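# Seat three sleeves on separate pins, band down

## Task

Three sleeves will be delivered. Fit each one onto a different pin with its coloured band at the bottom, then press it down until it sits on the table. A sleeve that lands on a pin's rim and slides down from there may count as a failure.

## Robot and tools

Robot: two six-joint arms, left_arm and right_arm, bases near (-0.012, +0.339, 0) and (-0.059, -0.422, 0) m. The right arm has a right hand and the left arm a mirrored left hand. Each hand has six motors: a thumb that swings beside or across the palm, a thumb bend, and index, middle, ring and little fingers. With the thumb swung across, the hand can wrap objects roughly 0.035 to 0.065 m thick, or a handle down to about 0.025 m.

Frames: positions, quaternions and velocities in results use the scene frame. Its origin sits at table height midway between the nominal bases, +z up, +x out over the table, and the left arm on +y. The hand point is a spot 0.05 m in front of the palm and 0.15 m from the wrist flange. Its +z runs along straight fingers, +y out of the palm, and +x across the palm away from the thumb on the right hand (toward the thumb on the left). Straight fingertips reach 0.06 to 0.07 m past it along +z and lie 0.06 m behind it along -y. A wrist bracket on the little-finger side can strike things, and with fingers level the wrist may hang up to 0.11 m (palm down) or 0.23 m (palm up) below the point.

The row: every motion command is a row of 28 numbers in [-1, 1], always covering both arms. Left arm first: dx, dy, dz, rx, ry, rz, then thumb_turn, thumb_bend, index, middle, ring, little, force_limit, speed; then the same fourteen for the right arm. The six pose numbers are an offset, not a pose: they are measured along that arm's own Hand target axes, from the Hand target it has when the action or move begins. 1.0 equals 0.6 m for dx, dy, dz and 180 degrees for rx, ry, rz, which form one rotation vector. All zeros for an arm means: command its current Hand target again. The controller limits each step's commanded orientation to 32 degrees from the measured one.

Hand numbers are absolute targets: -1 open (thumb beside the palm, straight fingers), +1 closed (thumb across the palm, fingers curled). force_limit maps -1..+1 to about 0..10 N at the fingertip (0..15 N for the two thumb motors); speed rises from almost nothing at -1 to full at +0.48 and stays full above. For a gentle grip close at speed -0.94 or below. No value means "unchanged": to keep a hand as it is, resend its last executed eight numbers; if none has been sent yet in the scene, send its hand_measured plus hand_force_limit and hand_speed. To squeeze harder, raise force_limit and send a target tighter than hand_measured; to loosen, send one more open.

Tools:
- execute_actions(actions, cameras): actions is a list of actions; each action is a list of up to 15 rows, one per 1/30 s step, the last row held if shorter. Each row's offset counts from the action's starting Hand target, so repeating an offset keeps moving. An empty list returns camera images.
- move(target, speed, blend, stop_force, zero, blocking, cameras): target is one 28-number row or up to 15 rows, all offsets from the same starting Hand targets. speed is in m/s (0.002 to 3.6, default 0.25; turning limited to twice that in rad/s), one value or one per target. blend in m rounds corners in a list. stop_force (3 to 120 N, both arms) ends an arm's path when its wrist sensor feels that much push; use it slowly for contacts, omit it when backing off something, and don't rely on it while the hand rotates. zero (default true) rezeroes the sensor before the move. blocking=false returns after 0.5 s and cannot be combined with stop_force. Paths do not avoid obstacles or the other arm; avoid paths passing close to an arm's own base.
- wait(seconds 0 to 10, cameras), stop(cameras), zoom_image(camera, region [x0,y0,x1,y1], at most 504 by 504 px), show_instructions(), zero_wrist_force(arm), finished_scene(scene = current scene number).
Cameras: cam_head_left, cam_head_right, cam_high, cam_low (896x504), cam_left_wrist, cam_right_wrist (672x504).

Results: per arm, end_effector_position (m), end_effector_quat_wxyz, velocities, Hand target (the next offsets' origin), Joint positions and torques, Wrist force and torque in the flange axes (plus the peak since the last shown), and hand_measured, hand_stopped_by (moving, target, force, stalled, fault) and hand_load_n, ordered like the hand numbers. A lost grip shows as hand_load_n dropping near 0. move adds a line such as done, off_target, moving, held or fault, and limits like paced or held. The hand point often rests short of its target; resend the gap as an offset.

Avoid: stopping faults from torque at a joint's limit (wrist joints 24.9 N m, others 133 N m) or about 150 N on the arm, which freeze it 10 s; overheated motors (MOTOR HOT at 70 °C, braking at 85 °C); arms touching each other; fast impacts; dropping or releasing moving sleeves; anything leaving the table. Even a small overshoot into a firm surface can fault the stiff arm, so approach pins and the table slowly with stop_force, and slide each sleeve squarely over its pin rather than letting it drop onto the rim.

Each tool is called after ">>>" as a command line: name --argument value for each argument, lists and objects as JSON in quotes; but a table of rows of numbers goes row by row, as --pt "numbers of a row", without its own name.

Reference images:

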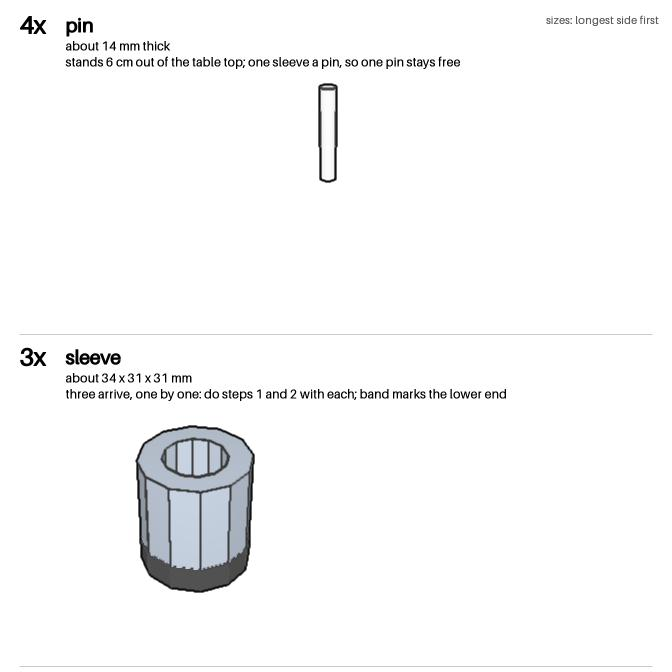

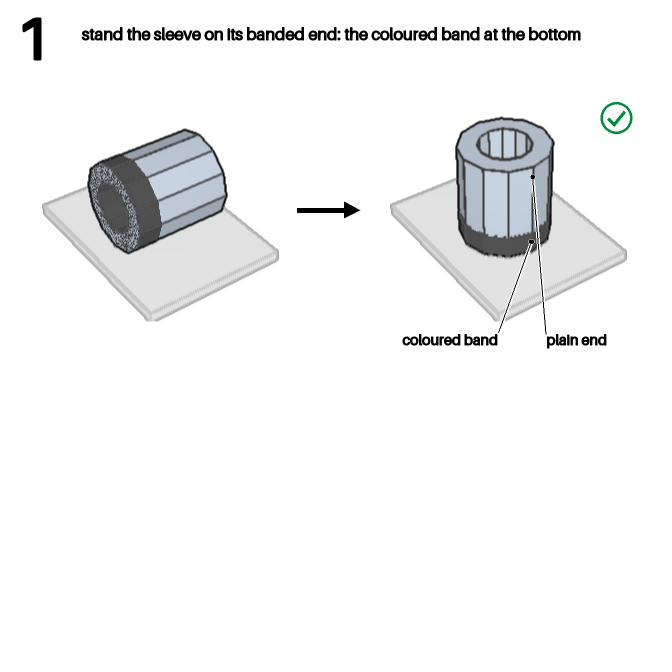

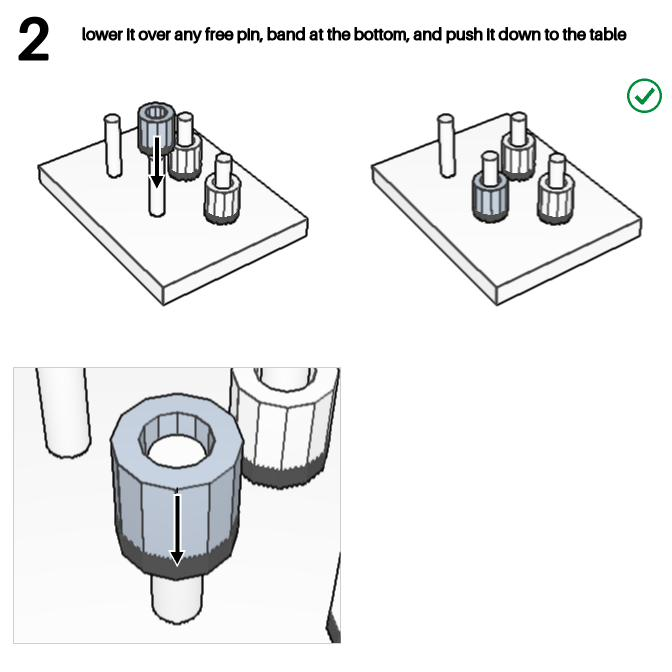

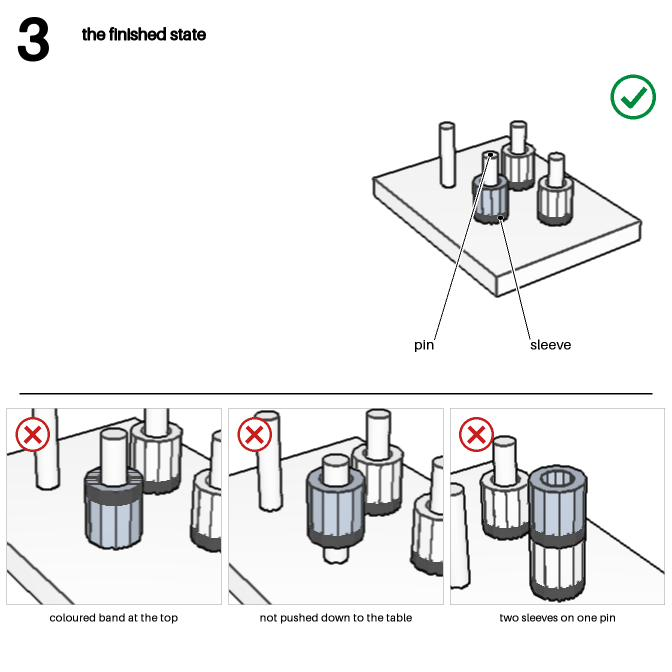

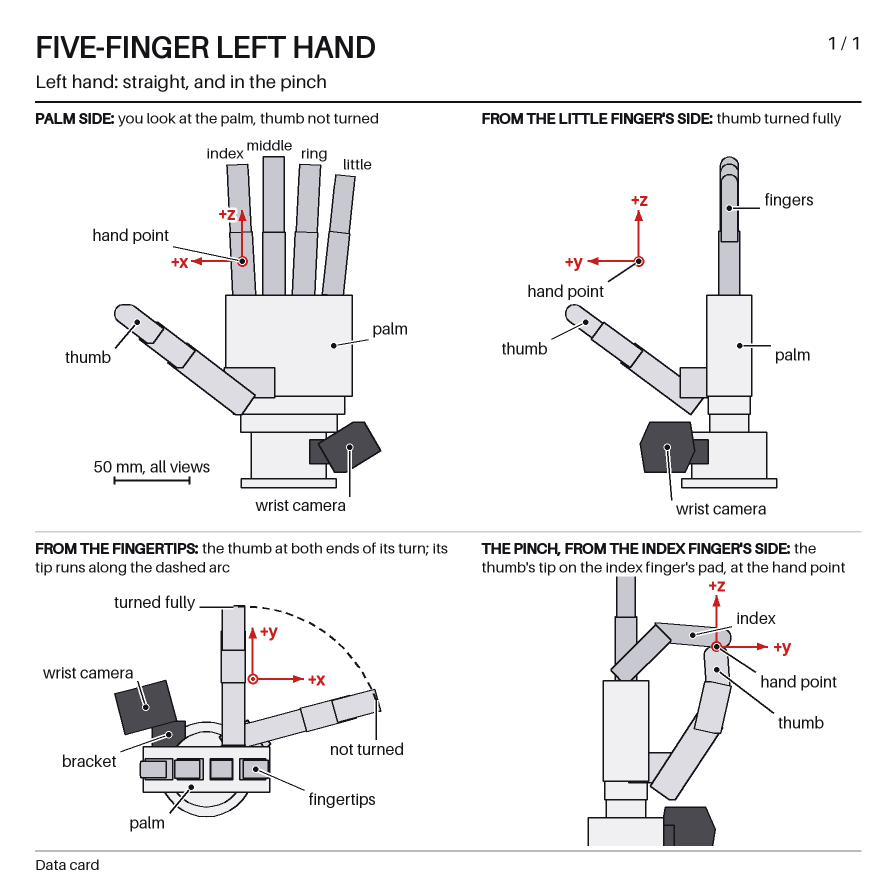

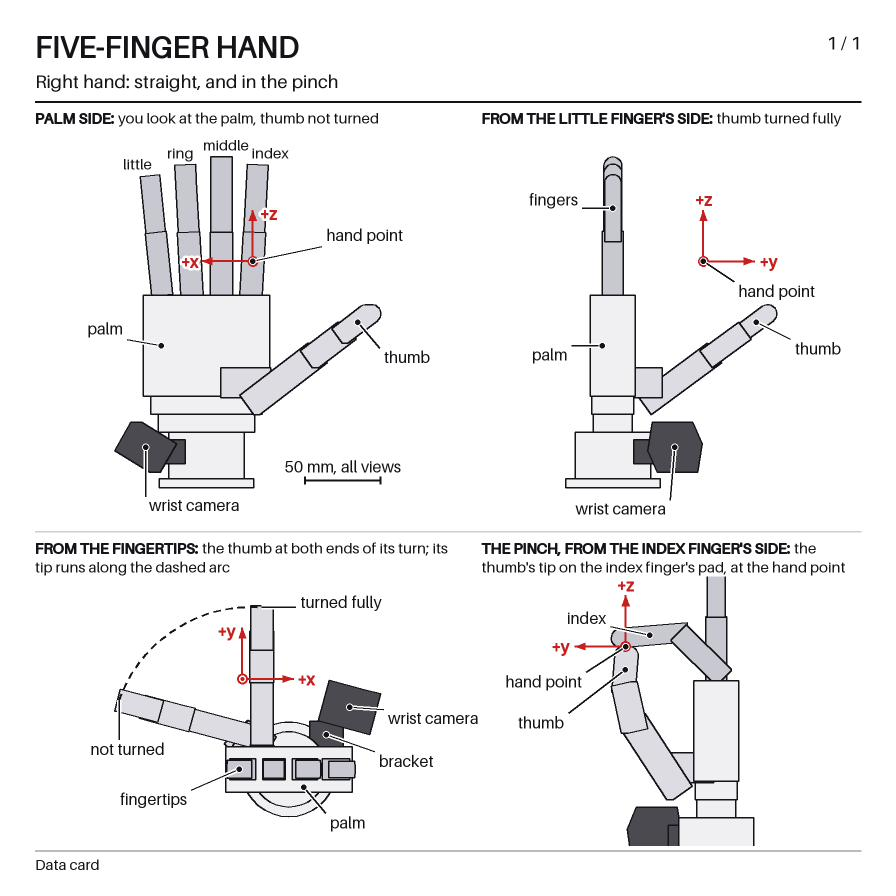

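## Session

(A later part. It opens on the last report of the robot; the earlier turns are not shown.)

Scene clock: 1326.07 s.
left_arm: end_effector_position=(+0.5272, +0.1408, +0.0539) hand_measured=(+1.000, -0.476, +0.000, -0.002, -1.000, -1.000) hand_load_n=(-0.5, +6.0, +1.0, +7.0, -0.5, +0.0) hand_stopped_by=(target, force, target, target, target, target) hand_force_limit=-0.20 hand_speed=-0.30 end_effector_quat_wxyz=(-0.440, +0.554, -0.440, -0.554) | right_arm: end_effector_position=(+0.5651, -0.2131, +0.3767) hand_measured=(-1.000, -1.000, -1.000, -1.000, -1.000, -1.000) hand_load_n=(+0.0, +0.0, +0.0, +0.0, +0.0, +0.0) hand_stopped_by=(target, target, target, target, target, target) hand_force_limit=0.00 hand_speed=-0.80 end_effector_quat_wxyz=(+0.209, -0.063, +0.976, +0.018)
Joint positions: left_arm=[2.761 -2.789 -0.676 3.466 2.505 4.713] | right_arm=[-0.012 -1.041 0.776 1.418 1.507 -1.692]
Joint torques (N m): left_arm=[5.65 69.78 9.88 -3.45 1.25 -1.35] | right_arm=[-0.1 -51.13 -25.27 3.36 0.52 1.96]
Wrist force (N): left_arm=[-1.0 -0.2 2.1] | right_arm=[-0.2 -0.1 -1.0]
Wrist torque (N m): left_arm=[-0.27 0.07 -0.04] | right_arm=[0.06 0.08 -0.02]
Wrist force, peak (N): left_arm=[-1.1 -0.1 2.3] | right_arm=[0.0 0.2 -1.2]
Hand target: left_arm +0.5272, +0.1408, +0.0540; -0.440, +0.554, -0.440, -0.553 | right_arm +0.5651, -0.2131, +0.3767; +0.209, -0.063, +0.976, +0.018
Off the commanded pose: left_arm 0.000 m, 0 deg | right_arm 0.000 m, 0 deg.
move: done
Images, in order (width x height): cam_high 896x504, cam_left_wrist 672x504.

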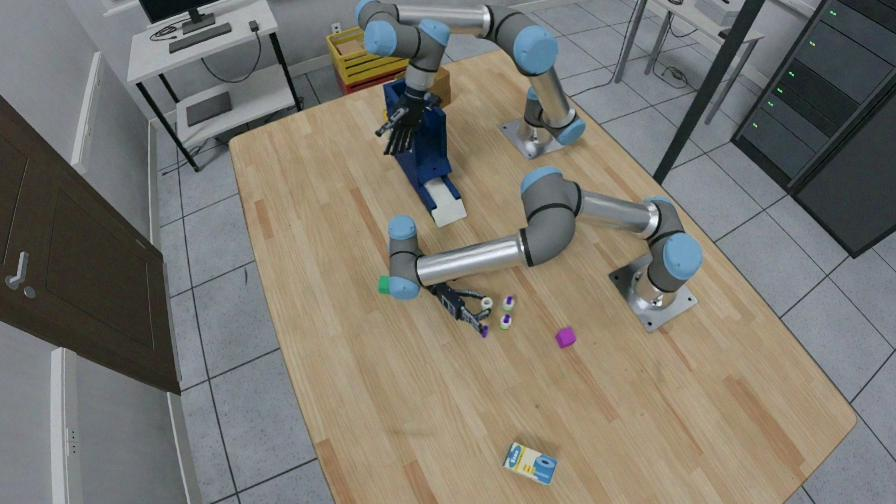

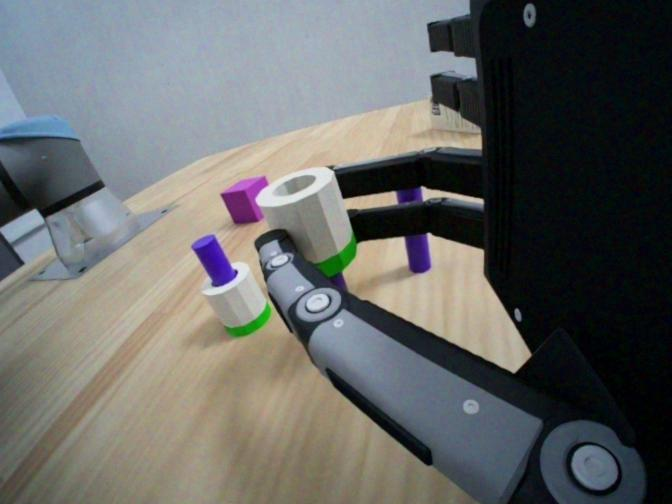

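>>> move --target '[0.0605,0,0,0,0,0,1,0.3,0,0,-1,-1,-0.2,-0.3,0,0,0,0,0,0,-1,-1,-1,-1,-1,-1,0,-0.8]' --speed 0.025 --stop_force 5 --cameras '["cam_high","cam_left_wrist","cam_low"]'

>>> zoom_image --camera "cam_low" --region '[410, 270, 500, 355]'

>>> zoom_image --camera "cam_high" --region '[460, 285, 520, 345]'

Scene clock: 1337.87 s.
left_arm: end_effector_position=(+0.5273, +0.1408, +0.0177) hand_measured=(+1.000, -0.476, +0.000, -0.002, -1.000, -1.000) hand_load_n=(+0.0, +6.0, +1.0, +7.0, +0.0, +0.0) hand_stopped_by=(target, force, target, target, target, target) hand_force_limit=-0.20 hand_speed=-0.30 end_effector_quat_wxyz=(-0.440, +0.554, -0.440, -0.553) | right_arm: end_effector_position=(+0.5651, -0.2131, +0.3767) hand_measured=(-1.000, -1.000, -1.000, -1.000, -1.000, -1.000) hand_load_n=(-0.5, +0.0, +0.0, +0.0, +0.0, +0.0) hand_stopped_by=(target, target, target, target, target, target) hand_force_limit=0.00 hand_speed=-0.80 end_effector_quat_wxyz=(+0.209, -0.063, +0.976, +0.018)
Joint positions: left_arm=[2.761 -2.835 -0.678 3.513 2.505 4.713] | right_arm=[-0.012 -1.041 0.776 1.418 1.507 -1.692]
Joint torques (N m): left_arm=[0.01 74.62 27.89 -3.8 -0.12 -0.18] | right_arm=[-0.26 -51.26 -25.27 3.36 0.46 1.86]
Wrist force (N): left_arm=[-0.8 -0.1 2.0] | right_arm=[-0.2 0.2 -0.9]
Wrist torque (N m): left_arm=[-0.26 0.05 -0.03] | right_arm=[0.10 0.08 -0.01]
Wrist force, peak (N): left_arm=[-2.0 -0.2 2.3] | right_arm=[-0.2 0.0 -1.3]
Hand target: left_arm +0.5273, +0.1408, +0.0177; -0.440, +0.554, -0.440, -0.553 | right_arm +0.5651, -0.2131, +0.3767; +0.209, -0.063, +0.976, +0.018
Off the commanded pose: left_arm 0.000 m, 0 deg | right_arm 0.000 m, 0 deg.
move: done
Images, in order (width x height): cam_high 896x504, cam_low 896x504, cam_left_wrist 672x504.

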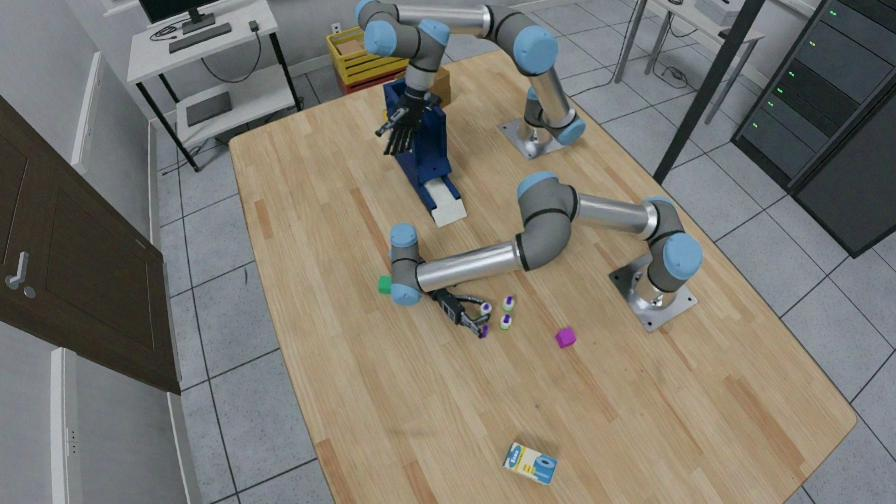

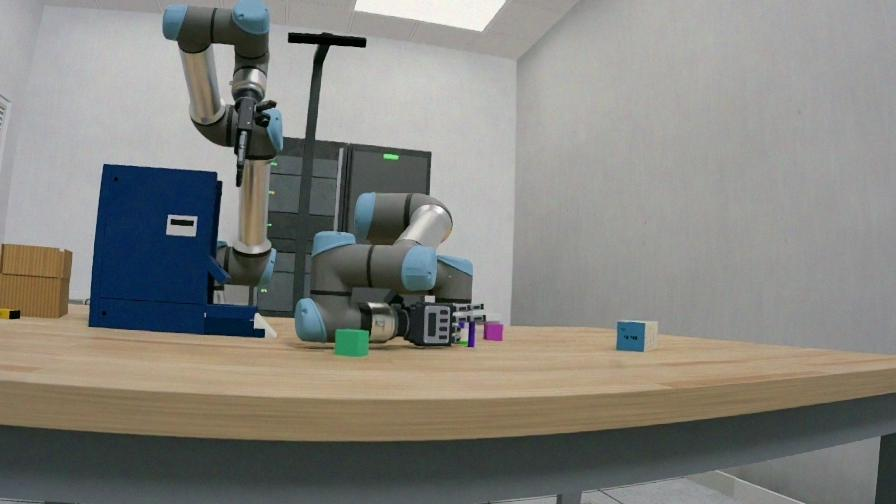

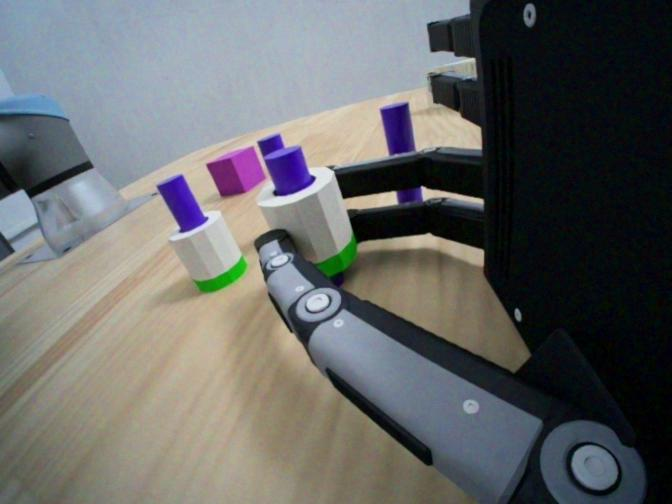

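Scaled by 5.600 from the camera's 896x504 image, which has a finer 1280x720 frame.

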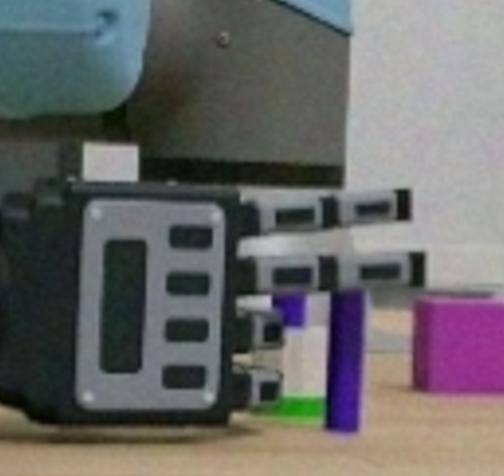

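Scaled by 8.400 from the camera's 896x504 image, which has a finer 1280x720 frame.

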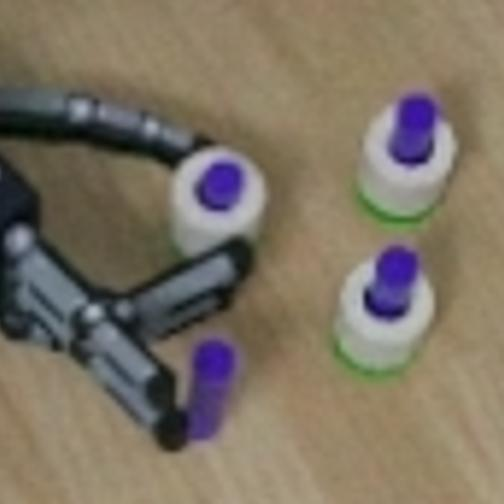

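>>> move --target '[0,0,0,0,0,0,1,-0.7,0,0,-1,-1,-0.2,-0.8,0,0,0,0,0,0,-1,-1,-1,-1,-1,-1,0,-0.8]' --cameras '["cam_left_wrist","cam_high","cam_low"]'

Scene clock: 1352.37 s.
left_arm: end_effector_position=(+0.5273, +0.1408, +0.0177) hand_measured=(+1.000, -0.700, +0.000, +0.000, -1.000, -1.000) hand_load_n=(+0.0, +0.0, +0.0, +0.0, +0.0, +0.0) hand_stopped_by=(target, target, target, target, target, target) hand_force_limit=-0.20 hand_speed=-0.80 end_effector_quat_wxyz=(-0.440, +0.554, -0.440, -0.553) | right_arm: end_effector_position=(+0.5651, -0.2131, +0.3767) hand_measured=(-1.000, -1.000, -1.000, -1.000, -1.000, -1.000) hand_load_n=(+0.0, +0.0, +0.0, +0.0, +0.0, +0.0) hand_stopped_by=(target, target, target, target, target, target) hand_force_limit=0.00 hand_speed=-0.80 end_effector_quat_wxyz=(+0.209, -0.063, +0.976, +0.018)
Joint positions: left_arm=[2.761 -2.835 -0.678 3.513 2.505 4.713] | right_arm=[-0.012 -1.041 0.776 1.418 1.507 -1.692]
Joint torques (N m): left_arm=[-4.28 73.02 8.13 -3.88 -1.44 -0.78] | right_arm=[-0.71 -51.26 -25.39 3.36 0.53 1.84]
Wrist force (N): left_arm=[-1.4 0.1 2.1] | right_arm=[0.0 0.3 -1.0]
Wrist torque (N m): left_arm=[-0.24 0.08 -0.04] | right_arm=[0.10 0.05 0.01]
Wrist force, peak (N): left_arm=[-0.5 -0.8 3.6] | right_arm=[0.0 0.1 -1.3]
Hand target: left_arm +0.5273, +0.1408, +0.0177; -0.440, +0.554, -0.440, -0.553 | right_arm +0.5651, -0.2131, +0.3767; +0.209, -0.063, +0.976, +0.018
Off the commanded pose: left_arm 0.000 m, 0 deg | right_arm 0.000 m, 0 deg.
move: done
Images, in order (width x height): cam_high 896x504, cam_low 896x504, cam_left_wrist 672x504.

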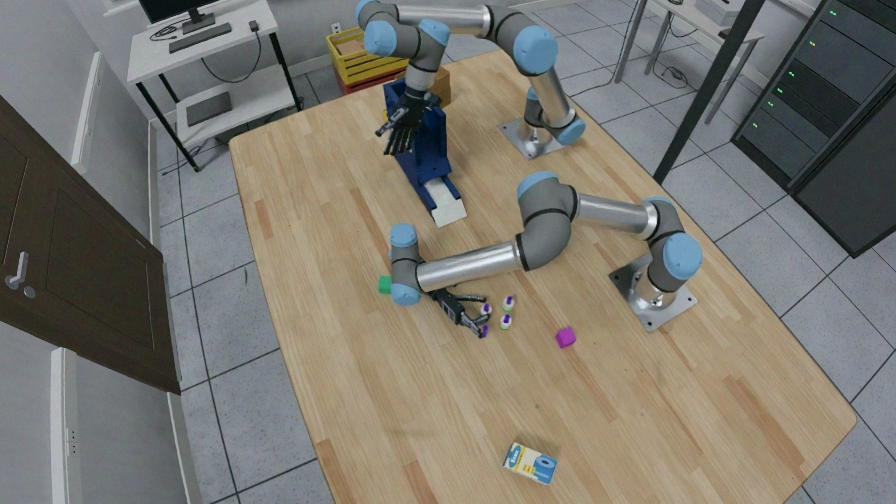

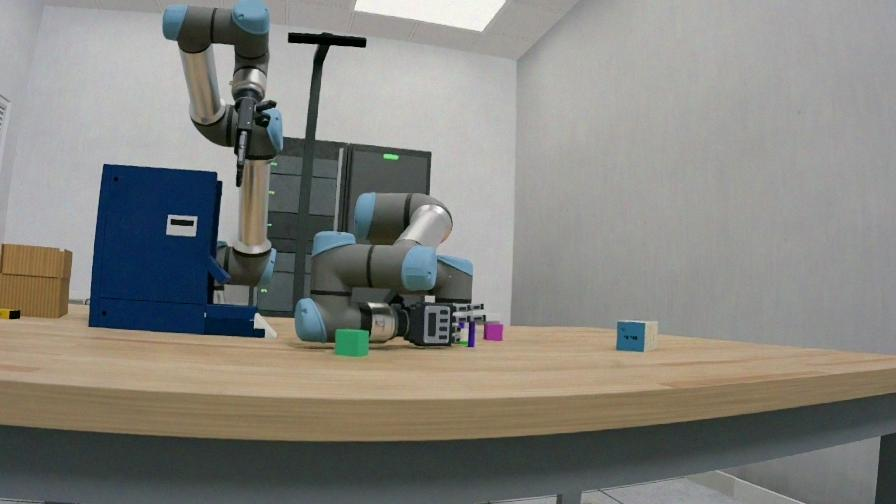

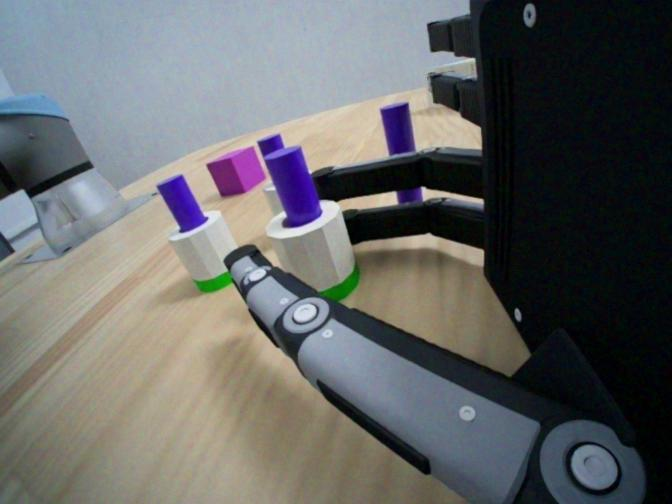

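>>> move --target '[-0.25,0,0,0,0,0,1,-0.7,0,0,-1,-1,-0.2,-0.8,0,0,0,0,0,0,-1,-1,-1,-1,-1,-1,0,-0.8]' --cameras '["cam_left_wrist","cam_high","cam_low"]' --speed 0.12

>>> zoom_image --camera "cam_high" --region '[465, 285, 525, 345]'

>>> zoom_image --camera "cam_low" --region '[430, 300, 510, 355]'

Scene clock: 1355.80 s.
left_arm: end_effector_position=(+0.5273, +0.1408, +0.1678) hand_measured=(+1.000, -0.700, +0.000, +0.000, -1.000, -1.000) hand_load_n=(+0.5, +0.0, +0.0, +0.0, +0.0, +0.0) hand_stopped_by=(target, target, target, target, target, target) hand_force_limit=-0.20 hand_speed=-0.80 end_effector_quat_wxyz=(-0.440, +0.554, -0.440, -0.553) | right_arm: end_effector_position=(+0.5651, -0.2131, +0.3767) hand_measured=(-1.000, -1.000, -1.000, -1.000, -1.000, -1.000) hand_load_n=(+0.0, +0.0, +0.0, +0.0, +0.0, +0.0) hand_stopped_by=(target, target, target, target, target, target) hand_force_limit=0.00 hand_speed=-0.80 end_effector_quat_wxyz=(+0.209, -0.063, +0.976, +0.018)
Joint positions: left_arm=[2.761 -2.687 -0.585 3.272 2.505 4.713] | right_arm=[-0.012 -1.041 0.776 1.418 1.507 -1.692]
Joint torques (N m): left_arm=[2.56 45.23 5.89 0.76 -1.42 -2.13] | right_arm=[-0.79 -51.54 -25.94 3.37 0.62 1.97]
Wrist force (N): left_arm=[-1.1 -0.2 2.2] | right_arm=[0.0 0.3 -1.0]
Wrist torque (N m): left_arm=[-0.26 0.07 -0.04] | right_arm=[0.12 0.05 0.01]
Wrist force, peak (N): left_arm=[-2.0 -0.3 2.2] | right_arm=[0.0 0.0 -1.3]
Hand target: left_arm +0.5272, +0.1408, +0.1677; -0.440, +0.554, -0.440, -0.553 | right_arm +0.5651, -0.2131, +0.3767; +0.209, -0.063, +0.976, +0.018
Off the commanded pose: left_arm 0.000 m, 0 deg | right_arm 0.000 m, 0 deg.
move: done
Images, in order (width x height): cam_high 896x504, cam_low 896x504, cam_left_wrist 672x504.

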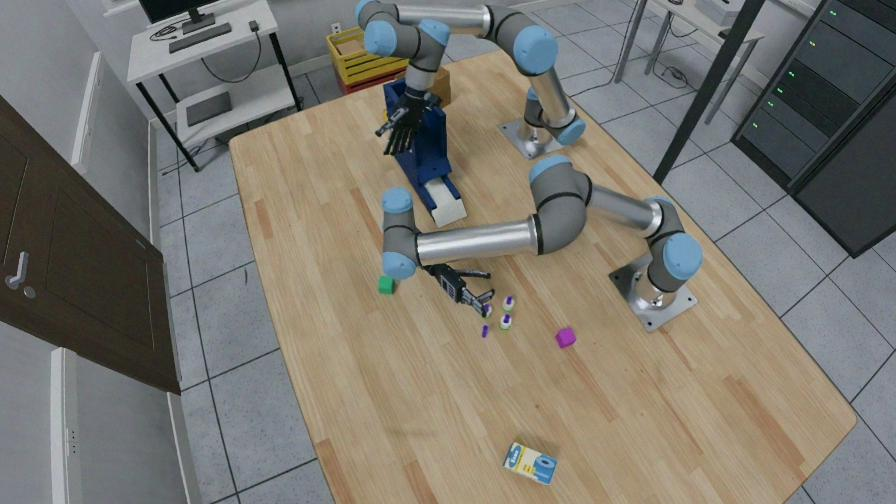

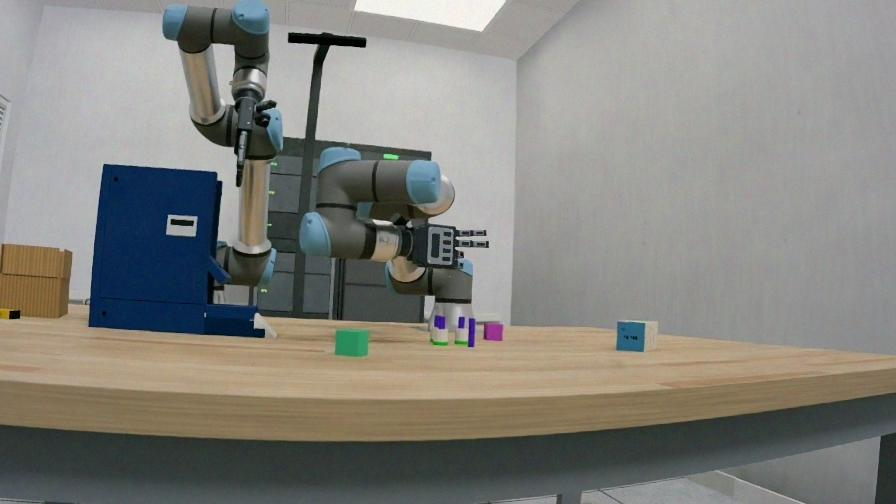

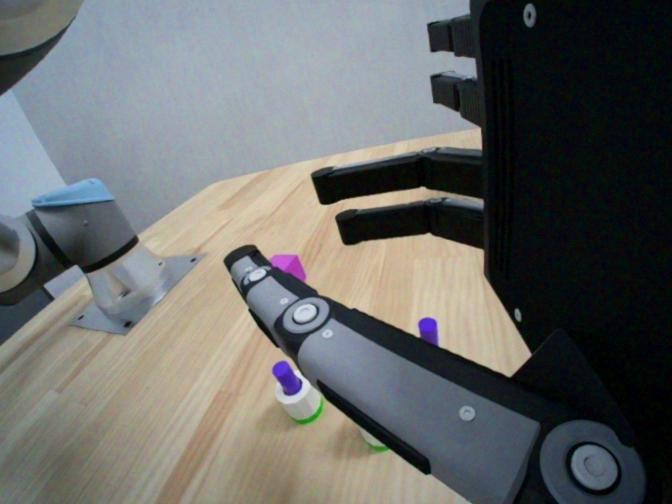

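Scaled by 8.400 from the camera's 896x504 image, which has a finer 1280x720 frame.

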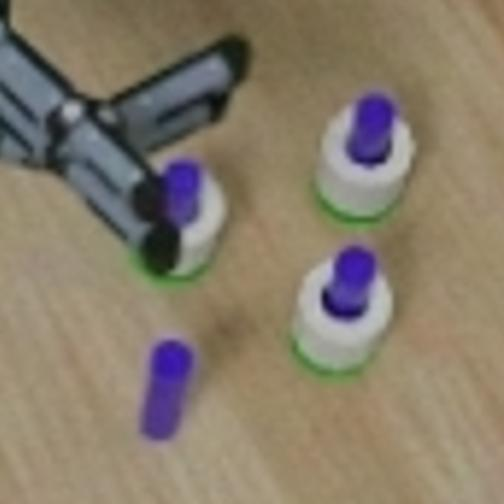

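Scaled by 6.300 from the camera's 896x504 image, which has a finer 1280x720 frame.

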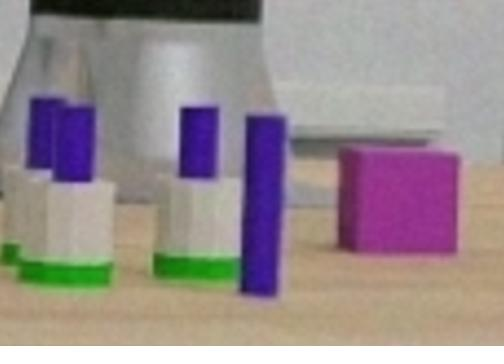

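>>> finished_scene --scene 1

The scene is finished: the task was done.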